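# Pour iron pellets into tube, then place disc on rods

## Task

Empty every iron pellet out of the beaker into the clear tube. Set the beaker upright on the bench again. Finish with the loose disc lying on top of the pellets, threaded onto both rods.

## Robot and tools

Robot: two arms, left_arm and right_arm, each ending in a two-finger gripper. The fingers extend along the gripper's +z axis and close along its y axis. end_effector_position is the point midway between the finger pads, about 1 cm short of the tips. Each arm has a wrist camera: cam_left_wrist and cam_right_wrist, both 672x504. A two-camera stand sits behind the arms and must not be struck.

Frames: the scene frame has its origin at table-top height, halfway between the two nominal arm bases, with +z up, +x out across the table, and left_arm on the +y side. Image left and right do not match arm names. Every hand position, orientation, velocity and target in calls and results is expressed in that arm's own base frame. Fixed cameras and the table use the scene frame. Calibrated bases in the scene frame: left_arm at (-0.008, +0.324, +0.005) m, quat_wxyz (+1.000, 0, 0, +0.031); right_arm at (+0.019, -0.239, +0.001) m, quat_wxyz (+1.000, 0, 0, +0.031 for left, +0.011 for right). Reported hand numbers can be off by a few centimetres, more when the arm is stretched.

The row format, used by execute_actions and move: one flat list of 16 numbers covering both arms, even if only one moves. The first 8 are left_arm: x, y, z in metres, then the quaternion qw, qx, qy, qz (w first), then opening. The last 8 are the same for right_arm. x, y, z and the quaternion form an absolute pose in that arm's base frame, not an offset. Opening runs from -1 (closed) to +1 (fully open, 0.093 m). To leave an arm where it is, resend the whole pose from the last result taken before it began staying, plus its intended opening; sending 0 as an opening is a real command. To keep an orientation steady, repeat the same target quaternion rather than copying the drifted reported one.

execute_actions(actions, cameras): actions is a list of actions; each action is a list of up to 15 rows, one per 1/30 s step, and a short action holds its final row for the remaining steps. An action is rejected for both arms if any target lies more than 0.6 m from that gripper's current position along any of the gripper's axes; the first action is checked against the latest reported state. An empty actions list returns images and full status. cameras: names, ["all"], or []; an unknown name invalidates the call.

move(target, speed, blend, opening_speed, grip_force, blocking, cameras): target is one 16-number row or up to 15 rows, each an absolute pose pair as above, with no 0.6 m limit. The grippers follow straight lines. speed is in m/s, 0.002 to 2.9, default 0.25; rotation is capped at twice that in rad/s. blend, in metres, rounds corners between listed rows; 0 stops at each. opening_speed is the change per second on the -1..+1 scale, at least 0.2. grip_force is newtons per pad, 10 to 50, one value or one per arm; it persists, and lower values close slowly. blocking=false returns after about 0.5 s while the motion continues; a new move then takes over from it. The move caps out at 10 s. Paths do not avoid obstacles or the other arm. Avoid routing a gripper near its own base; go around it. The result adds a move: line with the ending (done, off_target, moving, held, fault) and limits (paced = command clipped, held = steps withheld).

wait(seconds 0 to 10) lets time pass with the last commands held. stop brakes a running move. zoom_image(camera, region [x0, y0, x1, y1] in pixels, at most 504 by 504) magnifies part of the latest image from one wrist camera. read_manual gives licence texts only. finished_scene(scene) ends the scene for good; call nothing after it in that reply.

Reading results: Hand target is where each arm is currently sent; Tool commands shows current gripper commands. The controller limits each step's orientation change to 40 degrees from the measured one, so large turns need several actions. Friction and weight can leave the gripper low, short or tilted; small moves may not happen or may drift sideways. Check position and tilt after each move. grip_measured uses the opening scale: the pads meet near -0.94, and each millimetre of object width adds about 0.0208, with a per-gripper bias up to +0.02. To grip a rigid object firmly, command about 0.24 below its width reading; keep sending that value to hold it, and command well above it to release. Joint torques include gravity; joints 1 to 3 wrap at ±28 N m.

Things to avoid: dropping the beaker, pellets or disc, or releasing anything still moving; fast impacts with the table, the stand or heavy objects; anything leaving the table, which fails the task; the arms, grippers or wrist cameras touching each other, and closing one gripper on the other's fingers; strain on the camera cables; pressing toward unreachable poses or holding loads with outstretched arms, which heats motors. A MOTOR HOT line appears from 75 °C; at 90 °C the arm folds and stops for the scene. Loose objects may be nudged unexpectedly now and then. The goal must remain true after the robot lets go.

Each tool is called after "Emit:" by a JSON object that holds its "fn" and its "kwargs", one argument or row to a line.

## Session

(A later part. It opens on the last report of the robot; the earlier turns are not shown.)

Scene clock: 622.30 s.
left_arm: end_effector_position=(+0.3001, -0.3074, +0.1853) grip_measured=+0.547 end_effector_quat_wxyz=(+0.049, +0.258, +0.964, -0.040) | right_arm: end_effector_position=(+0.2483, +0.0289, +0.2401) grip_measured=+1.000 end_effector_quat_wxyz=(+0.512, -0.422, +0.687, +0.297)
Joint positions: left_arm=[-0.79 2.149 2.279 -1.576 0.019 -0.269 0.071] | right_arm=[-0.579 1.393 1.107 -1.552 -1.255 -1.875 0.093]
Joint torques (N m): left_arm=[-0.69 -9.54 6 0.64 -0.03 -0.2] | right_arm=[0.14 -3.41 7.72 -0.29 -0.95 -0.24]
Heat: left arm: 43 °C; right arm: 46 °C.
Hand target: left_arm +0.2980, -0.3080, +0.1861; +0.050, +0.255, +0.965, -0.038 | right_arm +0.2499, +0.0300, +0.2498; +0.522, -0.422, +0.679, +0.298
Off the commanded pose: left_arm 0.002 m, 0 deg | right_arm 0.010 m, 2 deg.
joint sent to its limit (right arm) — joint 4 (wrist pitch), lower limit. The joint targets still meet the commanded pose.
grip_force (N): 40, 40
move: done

Emit:
{"fn": "move", "kwargs": {
  "target": [0.3038,-0.3032,0.184,0.05,0.255,0.965,-0.038,0.2,0.25,0.03,0.25,0.522,-0.423,0.678,0.3,1],
  "speed": 0.03
}}

Scene clock: 629.33 s.
left_arm: end_effector_position=(+0.2995, -0.3061, +0.1830) grip_measured=+0.547 end_effector_quat_wxyz=(+0.045, +0.257, +0.965, -0.037) | right_arm: end_effector_position=(+0.2483, +0.0289, +0.2401) grip_measured=+1.000 end_effector_quat_wxyz=(+0.512, -0.422, +0.687, +0.297)
Joint positions: left_arm=[-0.789 2.149 2.271 -1.576 0.019 -0.269 0.071] | right_arm=[-0.579 1.393 1.107 -1.552 -1.255 -1.875 0.093]
Joint torques (N m): left_arm=[0.96 -9.58 5.98 0.7 0 0.01] | right_arm=[0.14 -3.41 7.72 -0.29 -0.95 -0.24]
Heat: left arm: 44 °C; right arm: 46 °C.
Hand target: left_arm +0.3037, -0.3032, +0.1841; +0.050, +0.255, +0.965, -0.038 | right_arm +0.2499, +0.0300, +0.2498; +0.522, -0.422, +0.679, +0.298
Off the commanded pose: left_arm 0.005 m, 1 deg | right_arm 0.010 m, 2 deg.
joint sent to its limit (right arm) — joint 4 (wrist pitch), lower limit. The joint targets still meet the commanded pose.
grip_force (N): 40, 40
move: done

Emit:
{"fn": "move", "kwargs": {
  "target": [0.3068,-0.3035,0.181,0.05,0.255,0.965,-0.038,0.2,0.25,0.03,0.25,0.522,-0.423,0.678,0.3,1],
  "speed": 0.03,
  "cameras": ["all"]
}}

Emit:
{"fn": "zoom_image", "kwargs": {
  "camera": "cam_left_wrist",
  "region": [150, 330, 500, 504]
}}

Emit:
{"fn": "zoom_image", "kwargs": {
  "camera": "cam_right_wrist",
  "region": [200, 110, 350, 220]
}}

Scene clock: 637.70 s.
left_arm: end_effector_position=(+0.3017, -0.3040, +0.1830) grip_measured=+0.547 end_effector_quat_wxyz=(+0.045, +0.254, +0.966, -0.037) | right_arm: end_effector_position=(+0.2483, +0.0289, +0.2401) grip_measured=+1.000 end_effector_quat_wxyz=(+0.512, -0.422, +0.687, +0.297)
Joint positions: left_arm=[-0.782 2.149 2.271 -1.576 0.019 -0.269 0.071] | right_arm=[-0.579 1.393 1.107 -1.552 -1.255 -1.875 0.093]
Joint torques (N m): left_arm=[0.73 -9.01 5.93 0.78 0 0.07] | right_arm=[0.13 -3.41 7.73 -0.29 -0.95 -0.24]
Heat: left arm: 45 °C; right arm: 46 °C.
Hand target: left_arm +0.3067, -0.3034, +0.1811; +0.050, +0.255, +0.965, -0.038 | right_arm +0.2499, +0.0300, +0.2498; +0.522, -0.422, +0.679, +0.298
Off the commanded pose: left_arm 0.005 m, 1 deg | right_arm 0.010 m, 2 deg.
joint sent to its limit (right arm) — joint 4 (wrist pitch), lower limit. The joint targets still meet the commanded pose.
grip_force (N): 40, 40
move: done

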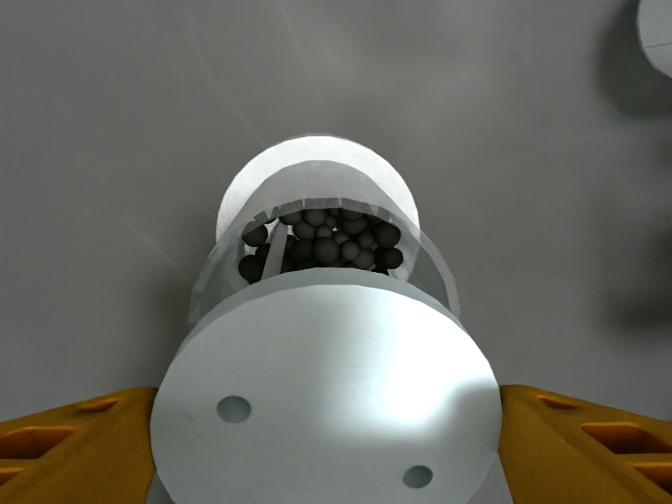

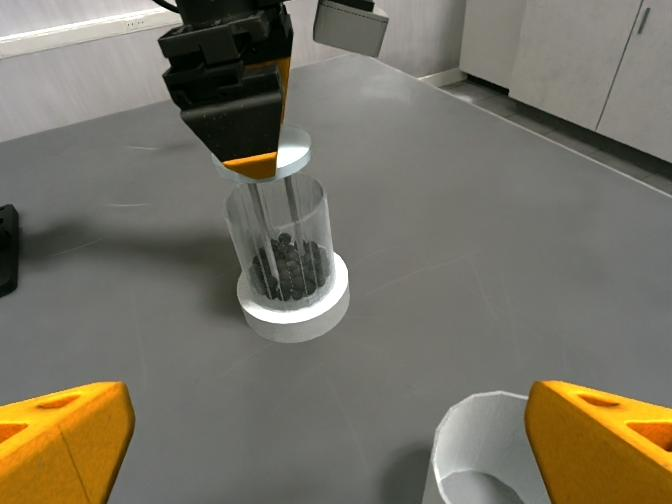

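Scaled by 1.440.

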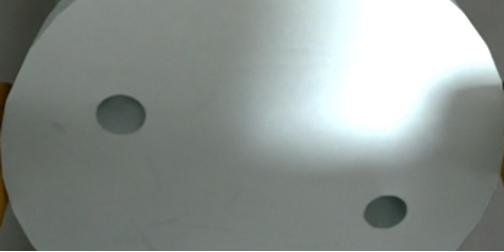

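Scaled by 3.360.

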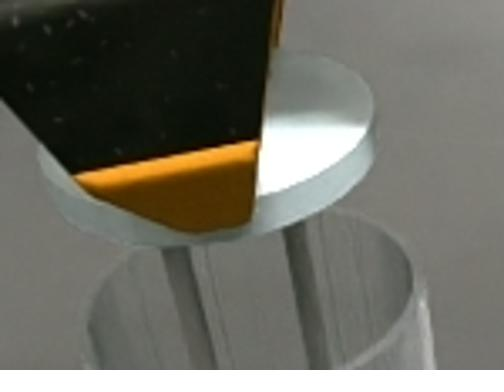

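Emit:
{"fn": "move", "kwargs": {
  "target": [0.3034,-0.309,0.181,0.05,0.255,0.965,-0.038,0.2,0.25,0.03,0.25,0.522,-0.423,0.678,0.3,1],
  "speed": 0.03
}}

Scene clock: 643.97 s.
left_arm: end_effector_position=(+0.3017, -0.3040, +0.1830) grip_measured=+0.547 end_effector_quat_wxyz=(+0.045, +0.254, +0.966, -0.037) | right_arm: end_effector_position=(+0.2483, +0.0289, +0.2401) grip_measured=+1.000 end_effector_quat_wxyz=(+0.512, -0.422, +0.687, +0.297)
Joint positions: left_arm=[-0.782 2.149 2.271 -1.576 0.019 -0.269 0.071] | right_arm=[-0.579 1.393 1.107 -1.552 -1.255 -1.875 0.093]
Joint torques (N m): left_arm=[-0.77 -8.42 7.05 0.74 -0.02 -0.11] | right_arm=[0.14 -3.41 7.73 -0.29 -0.95 -0.24]
Heat: left arm: 45 °C; right arm: 46 °C.
Hand target: left_arm +0.3033, -0.3089, +0.1811; +0.050, +0.255, +0.965, -0.038 | right_arm +0.2499, +0.0300, +0.2498; +0.522, -0.422, +0.679, +0.298
Off the commanded pose: left_arm 0.006 m, 1 deg | right_arm 0.010 m, 2 deg.
joint sent to its limit (right arm) — joint 4 (wrist pitch), lower limit. The joint targets still meet the commanded pose.
grip_force (N): 40, 40
move: done

Emit:
{"fn": "move", "kwargs": {
  "target": [
    [0.3034,-0.310,0.179,0.05,0.255,0.965,-0.038,0.2,0.25,0.03,0.25,0.522,-0.423,0.678,0.3,1],
    [0.3032,-0.3105,0.177,0.05,0.255,0.965,-0.038,0.2,0.25,0.03,0.25,0.522,-0.423,0.678,0.3,1]
  ],
  "speed": 0.02
}}

Scene clock: 650.07 s.
left_arm: end_effector_position=(+0.3020, -0.3042, +0.1805) grip_measured=+0.547 end_effector_quat_wxyz=(+0.044, +0.254, +0.966, -0.037) | right_arm: end_effector_position=(+0.2483, +0.0289, +0.2401) grip_measured=+1.000 end_effector_quat_wxyz=(+0.512, -0.422, +0.687, +0.297)
Joint positions: left_arm=[-0.782 2.149 2.26 -1.568 0.019 -0.269 0.071] | right_arm=[-0.579 1.393 1.107 -1.552 -1.255 -1.875 0.093]
Joint torques (N m): left_arm=[-1.05 -8.65 6.05 0.84 -0.02 -0.15] | right_arm=[0.14 -3.43 7.73 -0.29 -0.95 -0.24]
Heat: left arm: 46 °C; right arm: 46 °C.
Hand target: left_arm +0.3030, -0.3104, +0.1771; +0.050, +0.255, +0.965, -0.038 | right_arm +0.2499, +0.0300, +0.2498; +0.522, -0.422, +0.679, +0.298
Off the commanded pose: left_arm 0.007 m, 1 deg | right_arm 0.010 m, 2 deg.
joint sent to its limit (right arm) — joint 4 (wrist pitch), lower limit. The joint targets still meet the commanded pose.
grip_force (N): 40, 40
move: done

Emit:
{"fn": "move", "kwargs": {
  "target": [0.3030,-0.3125,0.176,0.05,0.255,0.965,-0.038,0.2,0.25,0.03,0.25,0.522,-0.423,0.678,0.3,1],
  "speed": 0.02
}}

Scene clock: 654.23 s.
left_arm: end_effector_position=(+0.3014, -0.3055, +0.1806) grip_measured=+0.547 end_effector_quat_wxyz=(+0.045, +0.255, +0.965, -0.037) | right_arm: end_effector_position=(+0.2483, +0.0289, +0.2401) grip_measured=+1.000 end_effector_quat_wxyz=(+0.512, -0.422, +0.687, +0.297)
Joint positions: left_arm=[-0.785 2.149 2.26 -1.566 0.019 -0.269 0.071] | right_arm=[-0.579 1.393 1.107 -1.552 -1.255 -1.875 0.093]
Joint torques (N m): left_arm=[-1.05 -8.28 6.43 0.84 -0.02 -0.19] | right_arm=[0.14 -3.4 7.73 -0.29 -0.95 -0.24]
Heat: left arm: 46 °C; right arm: 47 °C.
Hand target: left_arm +0.3028, -0.3124, +0.1761; +0.050, +0.255, +0.965, -0.038 | right_arm +0.2499, +0.0300, +0.2498; +0.522, -0.422, +0.679, +0.298
Off the commanded pose: left_arm 0.009 m, 1 deg | right_arm 0.010 m, 2 deg.
joint sent to its limit (right arm) — joint 4 (wrist pitch), lower limit. The joint targets still meet the commanded pose.
grip_force (N): 40, 40
move: done

Emit:
{"fn": "move", "kwargs": {
  "target": [
    [0.3045,-0.3137,0.172,0.05,0.255,0.965,-0.038,0.2,0.25,0.03,0.25,0.522,-0.423,0.678,0.3,1],
    [0.3045,-0.3137,0.168,0.05,0.255,0.965,-0.038,0.2,0.25,0.03,0.25,0.522,-0.423,0.678,0.3,1]
  ],
  "speed": 0.02,
  "cameras": ["all"]
}}

Emit:
{"fn": "zoom_image", "kwargs": {
  "camera": "cam_left_wrist",
  "region": [150, 330, 500, 504]
}}

Emit:
{"fn": "zoom_image", "kwargs": {
  "camera": "cam_right_wrist",
  "region": [200, 110, 350, 220]
}}

Scene clock: 664.90 s.
left_arm: end_effector_position=(+0.3025, -0.3066, +0.1767) grip_measured=+0.546 end_effector_quat_wxyz=(+0.046, +0.255, +0.965, -0.037) | right_arm: end_effector_position=(+0.2483, +0.0289, +0.2401) grip_measured=+1.000 end_effector_quat_wxyz=(+0.512, -0.422, +0.687, +0.297)
Joint positions: left_arm=[-0.785 2.149 2.244 -1.549 0.019 -0.269 0.071] | right_arm=[-0.579 1.393 1.107 -1.552 -1.255 -1.875 0.093]
Joint torques (N m): left_arm=[-1.07 -8.55 4.45 1.02 -0.02 -0.19] | right_arm=[0.14 -3.41 7.73 -0.29 -0.95 -0.24]
Heat: left arm: 46 °C; right arm: 47 °C.
Hand target: left_arm +0.3042, -0.3135, +0.1681; +0.050, +0.255, +0.965, -0.038 | right_arm +0.2499, +0.0300, +0.2498; +0.522, -0.422, +0.679, +0.298
Off the commanded pose: left_arm 0.011 m, 1 deg | right_arm 0.010 m, 2 deg.
joint sent to its limit (right arm) — joint 4 (wrist pitch), lower limit. The joint targets still meet the commanded pose.
grip_force (N): 40, 40
move: off_target (left_arm)

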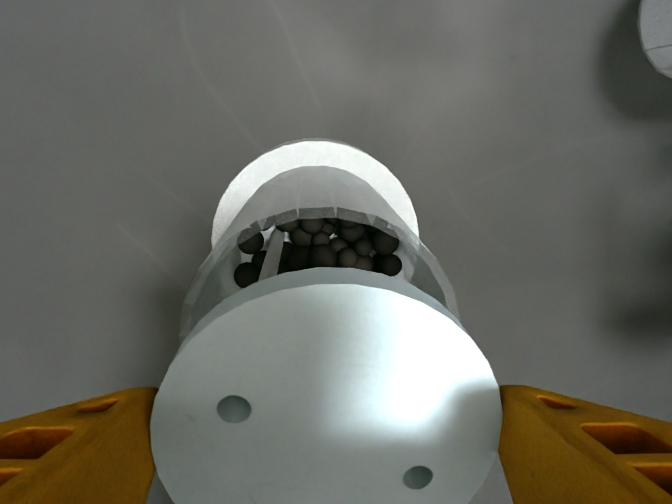

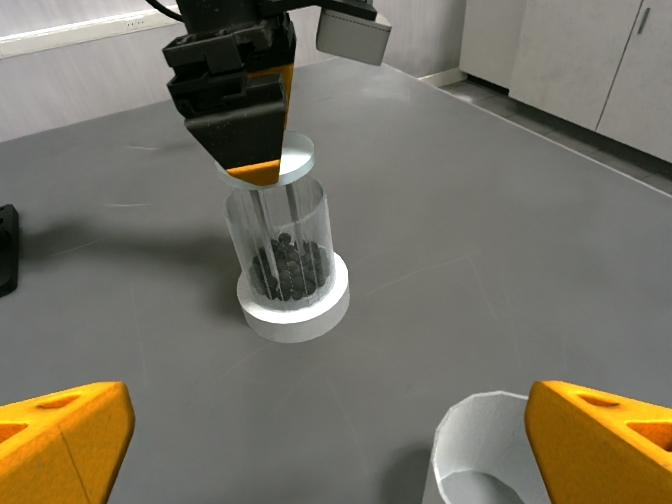

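Scaled by 1.440.

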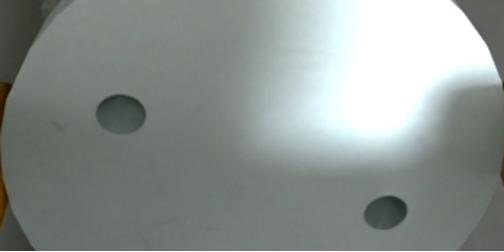

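Scaled by 3.360.

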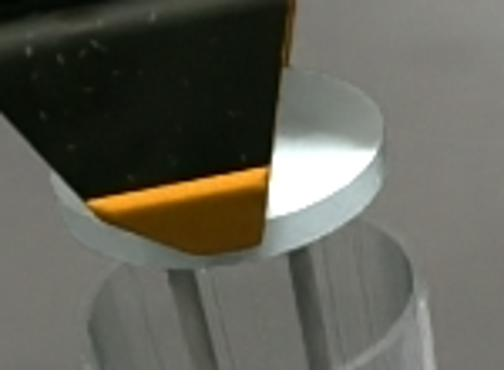

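Emit:
{"fn": "move", "kwargs": {
  "target": [
    [0.3035,-0.3132,0.164,0.05,0.255,0.965,-0.038,0.2,0.25,0.03,0.25,0.522,-0.423,0.678,0.3,1],
    [0.3035,-0.3132,0.158,0.05,0.255,0.965,-0.038,0.2,0.25,0.03,0.25,0.522,-0.423,0.678,0.3,1]
  ],
  "speed": 0.02,
  "cameras": ["all"]
}}

Emit:
{"fn": "zoom_image", "kwargs": {
  "camera": "cam_left_wrist",
  "region": [150, 330, 500, 504]
}}

Emit:
{"fn": "zoom_image", "kwargs": {
  "camera": "cam_right_wrist",
  "region": [200, 110, 350, 220]
}}

Scene clock: 673.13 s.
left_arm: end_effector_position=(+0.3028, -0.3069, +0.1544) grip_measured=+0.546 end_effector_quat_wxyz=(+0.035, +0.255, +0.966, -0.031) | right_arm: end_effector_position=(+0.2483, +0.0289, +0.2401) grip_measured=+1.000 end_effector_quat_wxyz=(+0.512, -0.422, +0.687, +0.297)
Joint positions: left_arm=[-0.785 2.149 2.154 -1.484 0.019 -0.269 0.071] | right_arm=[-0.579 1.393 1.107 -1.552 -1.255 -1.875 0.093]
Joint torques (N m): left_arm=[-1.13 -10.25 5.91 0.85 -0.02 -0.2] | right_arm=[0.13 -3.43 7.72 -0.29 -0.95 -0.24]
Heat: left arm: 46 °C; right arm: 47 °C.
Hand target: left_arm +0.3034, -0.3132, +0.1582; +0.050, +0.255, +0.965, -0.038 | right_arm +0.2499, +0.0300, +0.2498; +0.522, -0.422, +0.679, +0.298
Off the commanded pose: left_arm 0.007 m, 2 deg | right_arm 0.010 m, 2 deg.
joint sent to its limit (right arm) — joint 4 (wrist pitch), lower limit. The joint targets still meet the commanded pose.
grip_force (N): 40, 40
move: done

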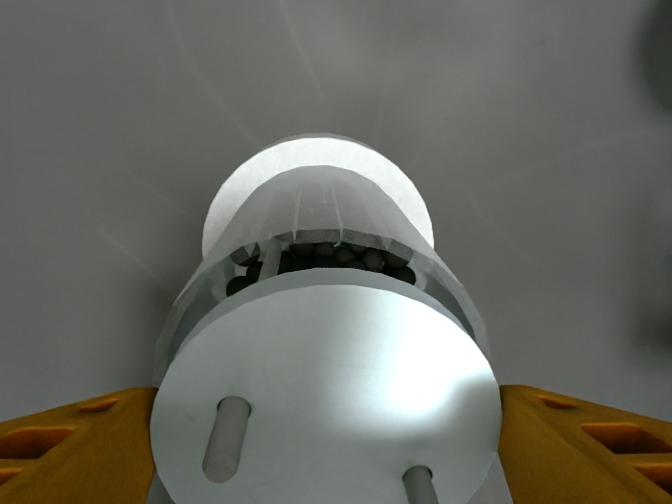

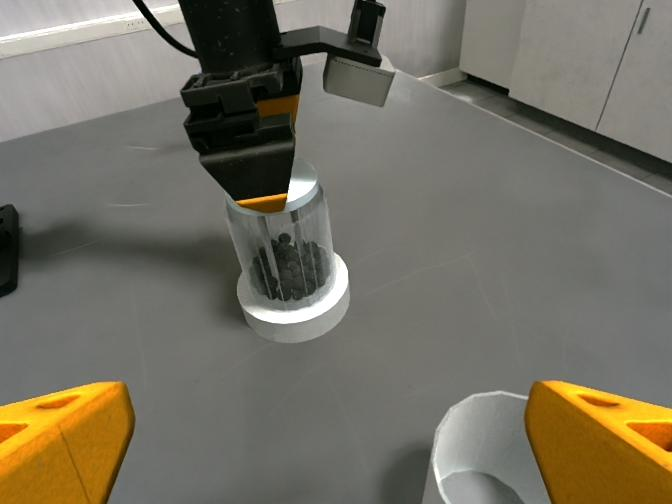

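Scaled by 1.440.

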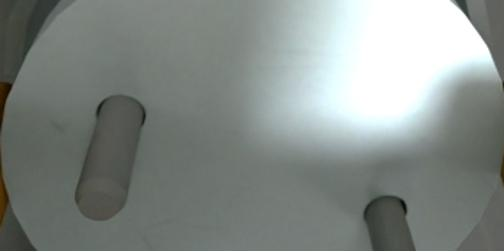

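Scaled by 3.360.

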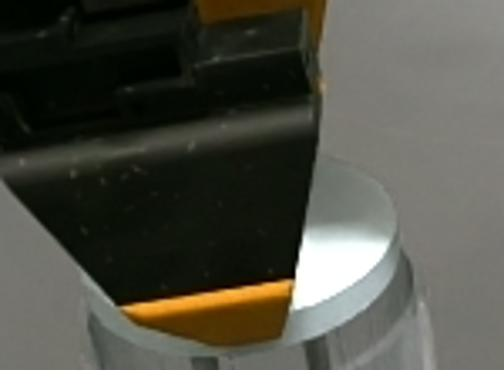

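Emit:
{"fn": "move", "kwargs": {
  "target": [
    [0.3035,-0.3132,0.148,0.04,0.255,0.965,-0.033,0.2,0.25,0.03,0.25,0.522,-0.423,0.678,0.3,1],
    [0.3035,-0.3132,0.138,0.04,0.255,0.965,-0.033,0.2,0.25,0.03,0.25,0.522,-0.423,0.678,0.3,1]
  ],
  "speed": 0.02,
  "cameras": ["all"]
}}

Emit:
{"fn": "zoom_image", "kwargs": {
  "camera": "cam_right_wrist",
  "region": [200, 110, 350, 260]
}}

Scene clock: 682.07 s.
left_arm: end_effector_position=(+0.3031, -0.3070, +0.1417) grip_measured=+0.546 end_effector_quat_wxyz=(+0.033, +0.256, +0.966, -0.026) | right_arm: end_effector_position=(+0.2483, +0.0289, +0.2401) grip_measured=+1.000 end_effector_quat_wxyz=(+0.512, -0.422, +0.687, +0.297)
Joint positions: left_arm=[-0.787 2.148 2.101 -1.442 0.011 -0.269 0.071] | right_arm=[-0.579 1.393 1.107 -1.552 -1.255 -1.875 0.093]
Joint torques (N m): left_arm=[-0.8 -9.66 4.71 0.93 0.09 -0.19] | right_arm=[0.13 -3.4 7.73 -0.29 -0.95 -0.24]
Heat: left arm: 48 °C; right arm: 47 °C.
Hand target: left_arm +0.3034, -0.3132, +0.1382; +0.040, +0.255, +0.965, -0.033 | right_arm +0.2499, +0.0300, +0.2498; +0.522, -0.422, +0.679, +0.298
Off the commanded pose: left_arm 0.007 m, 1 deg | right_arm 0.010 m, 2 deg.
joint sent to its limit (right arm) — joint 4 (wrist pitch), lower limit. The joint targets still meet the commanded pose.
grip_force (N): 40, 40
move: done

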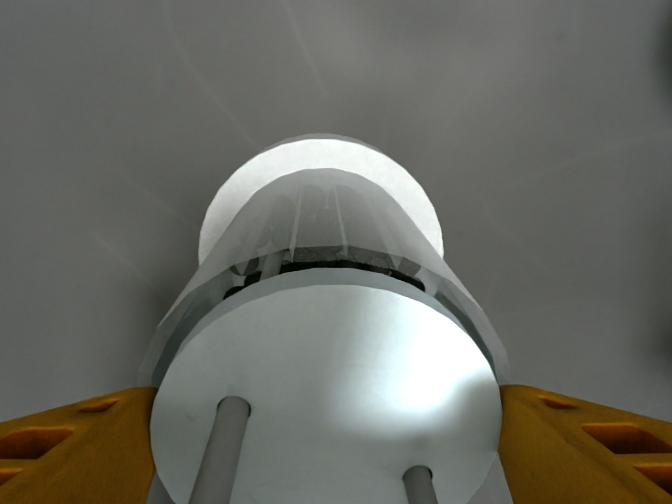

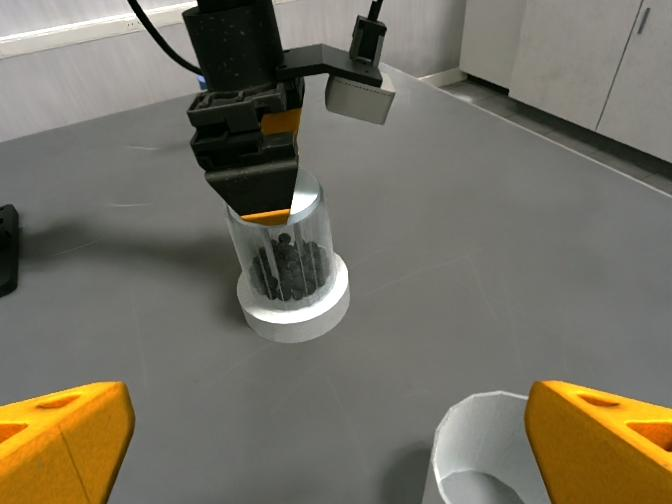

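Scaled by 3.360.

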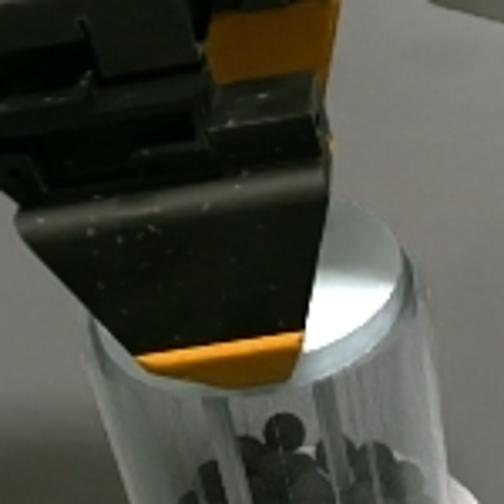

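Emit:
{"fn": "move", "kwargs": {
  "target": [0.3035,-0.3125,0.139,0.04,0.255,0.965,-0.033,1,0.25,0.03,0.25,0.522,-0.423,0.678,0.3,1],
  "opening_speed": 0.2,
  "cameras": ["all"]
}}

Scene clock: 690.60 s.
left_arm: end_effector_position=(+0.2998, -0.3124, +0.1428) grip_measured=+0.999 end_effector_quat_wxyz=(+0.034, +0.261, +0.964, -0.032) | right_arm: end_effector_position=(+0.2483, +0.0289, +0.2401) grip_measured=+1.000 end_effector_quat_wxyz=(+0.512, -0.422, +0.687, +0.297)
Joint positions: left_arm=[-0.798 2.145 2.101 -1.435 0.021 -0.269 0.093] | right_arm=[-0.579 1.393 1.107 -1.552 -1.255 -1.875 0.093]
Joint torques (N m): left_arm=[0.31 -9.61 4.79 0.86 -0.03 -0.17] | right_arm=[0.14 -3.43 7.73 -0.29 -0.95 -0.24]
Heat: left arm: 50 °C; right arm: 47 °C.
Hand target: left_arm +0.3035, -0.3125, +0.1391; +0.040, +0.255, +0.966, -0.033 | right_arm +0.2499, +0.0300, +0.2498; +0.522, -0.422, +0.679, +0.298
Off the commanded pose: left_arm 0.005 m, 1 deg | right_arm 0.010 m, 2 deg.
joint sent to its limit (right arm) — joint 4 (wrist pitch), lower limit. The joint targets still meet the commanded pose.
grip_force (N): 40, 40
move: done

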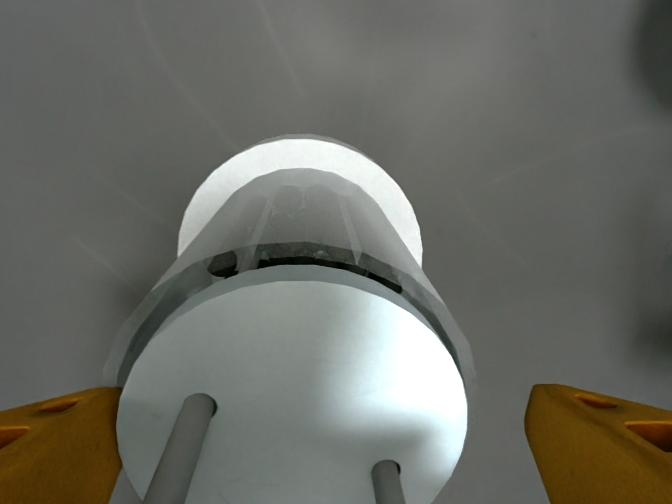

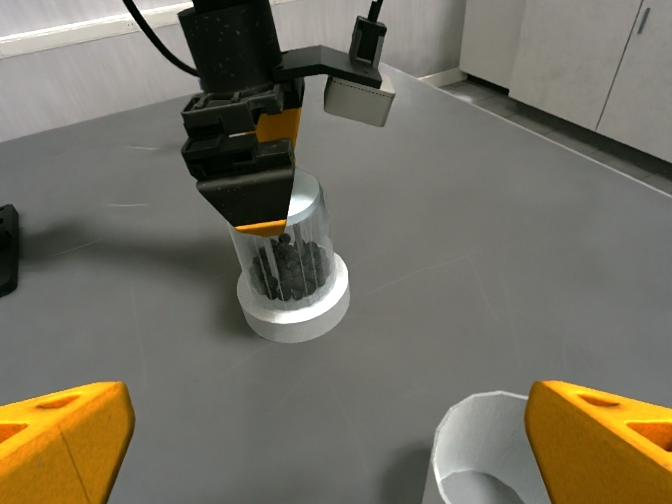

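Emit:
{"fn": "move", "kwargs": {
  "target": [
    [0.307,-0.3075,0.15,0.04,0.255,0.965,-0.033,1,0.25,0.03,0.25,0.522,-0.423,0.678,0.3,1],
    [0.307,-0.3075,0.24,0.04,0.255,0.965,-0.033,1,0.25,0.03,0.25,0.522,-0.423,0.678,0.3,1]
  ],
  "speed": 0.06,
  "cameras": ["all"]
}}

Emit:
{"fn": "zoom_image", "kwargs": {
  "camera": "cam_right_wrist",
  "region": [200, 110, 370, 350]
}}

Scene clock: 700.53 s.
left_arm: end_effector_position=(+0.3074, -0.3136, +0.2216) grip_measured=+0.999 end_effector_quat_wxyz=(+0.099, +0.255, +0.959, -0.072) | right_arm: end_effector_position=(+0.2483, +0.0289, +0.2401) grip_measured=+1.000 end_effector_quat_wxyz=(+0.512, -0.422, +0.687, +0.297)
Joint positions: left_arm=[-0.786 2.118 2.363 -1.571 0.025 -0.269 0.093] | right_arm=[-0.579 1.393 1.107 -1.552 -1.255 -1.875 0.093]
Joint torques (N m): left_arm=[0.59 -11.23 8.06 0.74 -0.03 -0.05] | right_arm=[0.14 -3.41 7.72 -0.29 -0.95 -0.24]
Heat: left arm: 50 °C; right arm: 47 °C.
Hand target: left_arm +0.3066, -0.3072, +0.2391; +0.116, +0.252, +0.958, -0.078 | right_arm +0.2499, +0.0300, +0.2498; +0.522, -0.422, +0.679, +0.298
Off the commanded pose: left_arm 0.019 m, 8 deg | right_arm 0.010 m, 2 deg.
joint sent to its limit (left arm) — joint 4 (wrist pitch), lower limit. The joint targets are off in orientation, not in position.
joint sent to its limit (right arm) — joint 4 (wrist pitch), lower limit. The joint targets still meet the commanded pose.
grip_force (N): 40, 40
move: off_target (left_arm)

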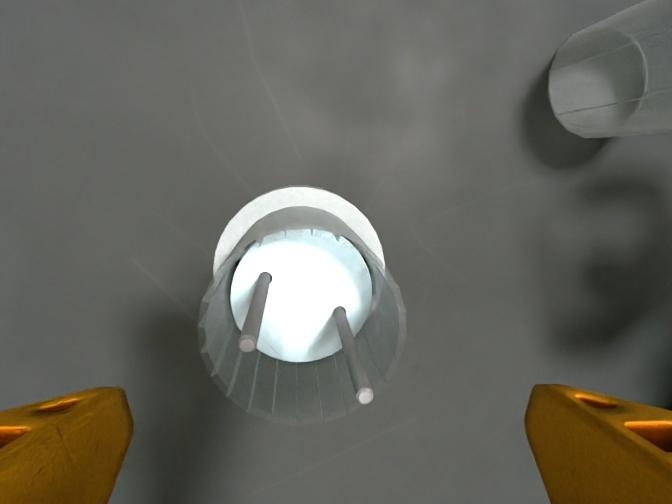

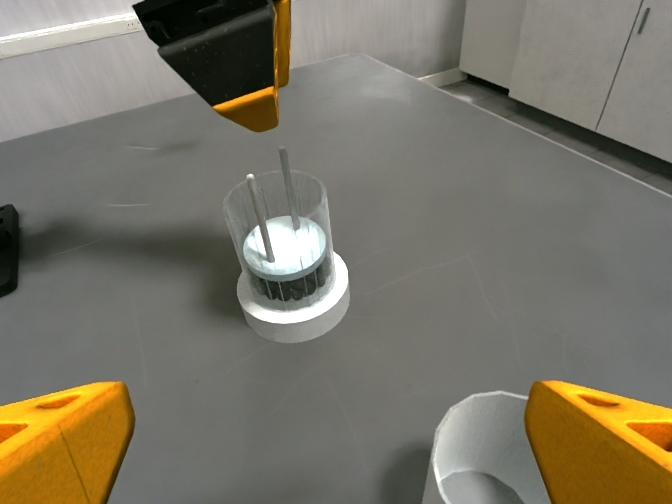

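Scaled by 2.100.

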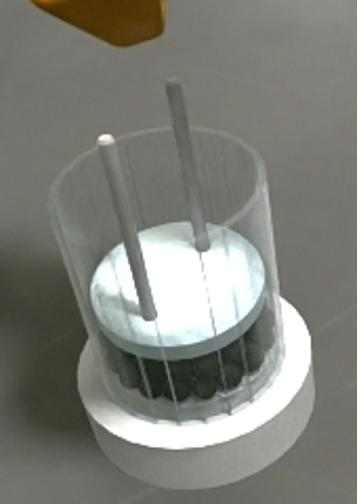

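Disc rests on the pellets.

Emit:
{"fn": "finished_scene", "kwargs": {
  "scene": 2
}}

The scene is finished: the task was done.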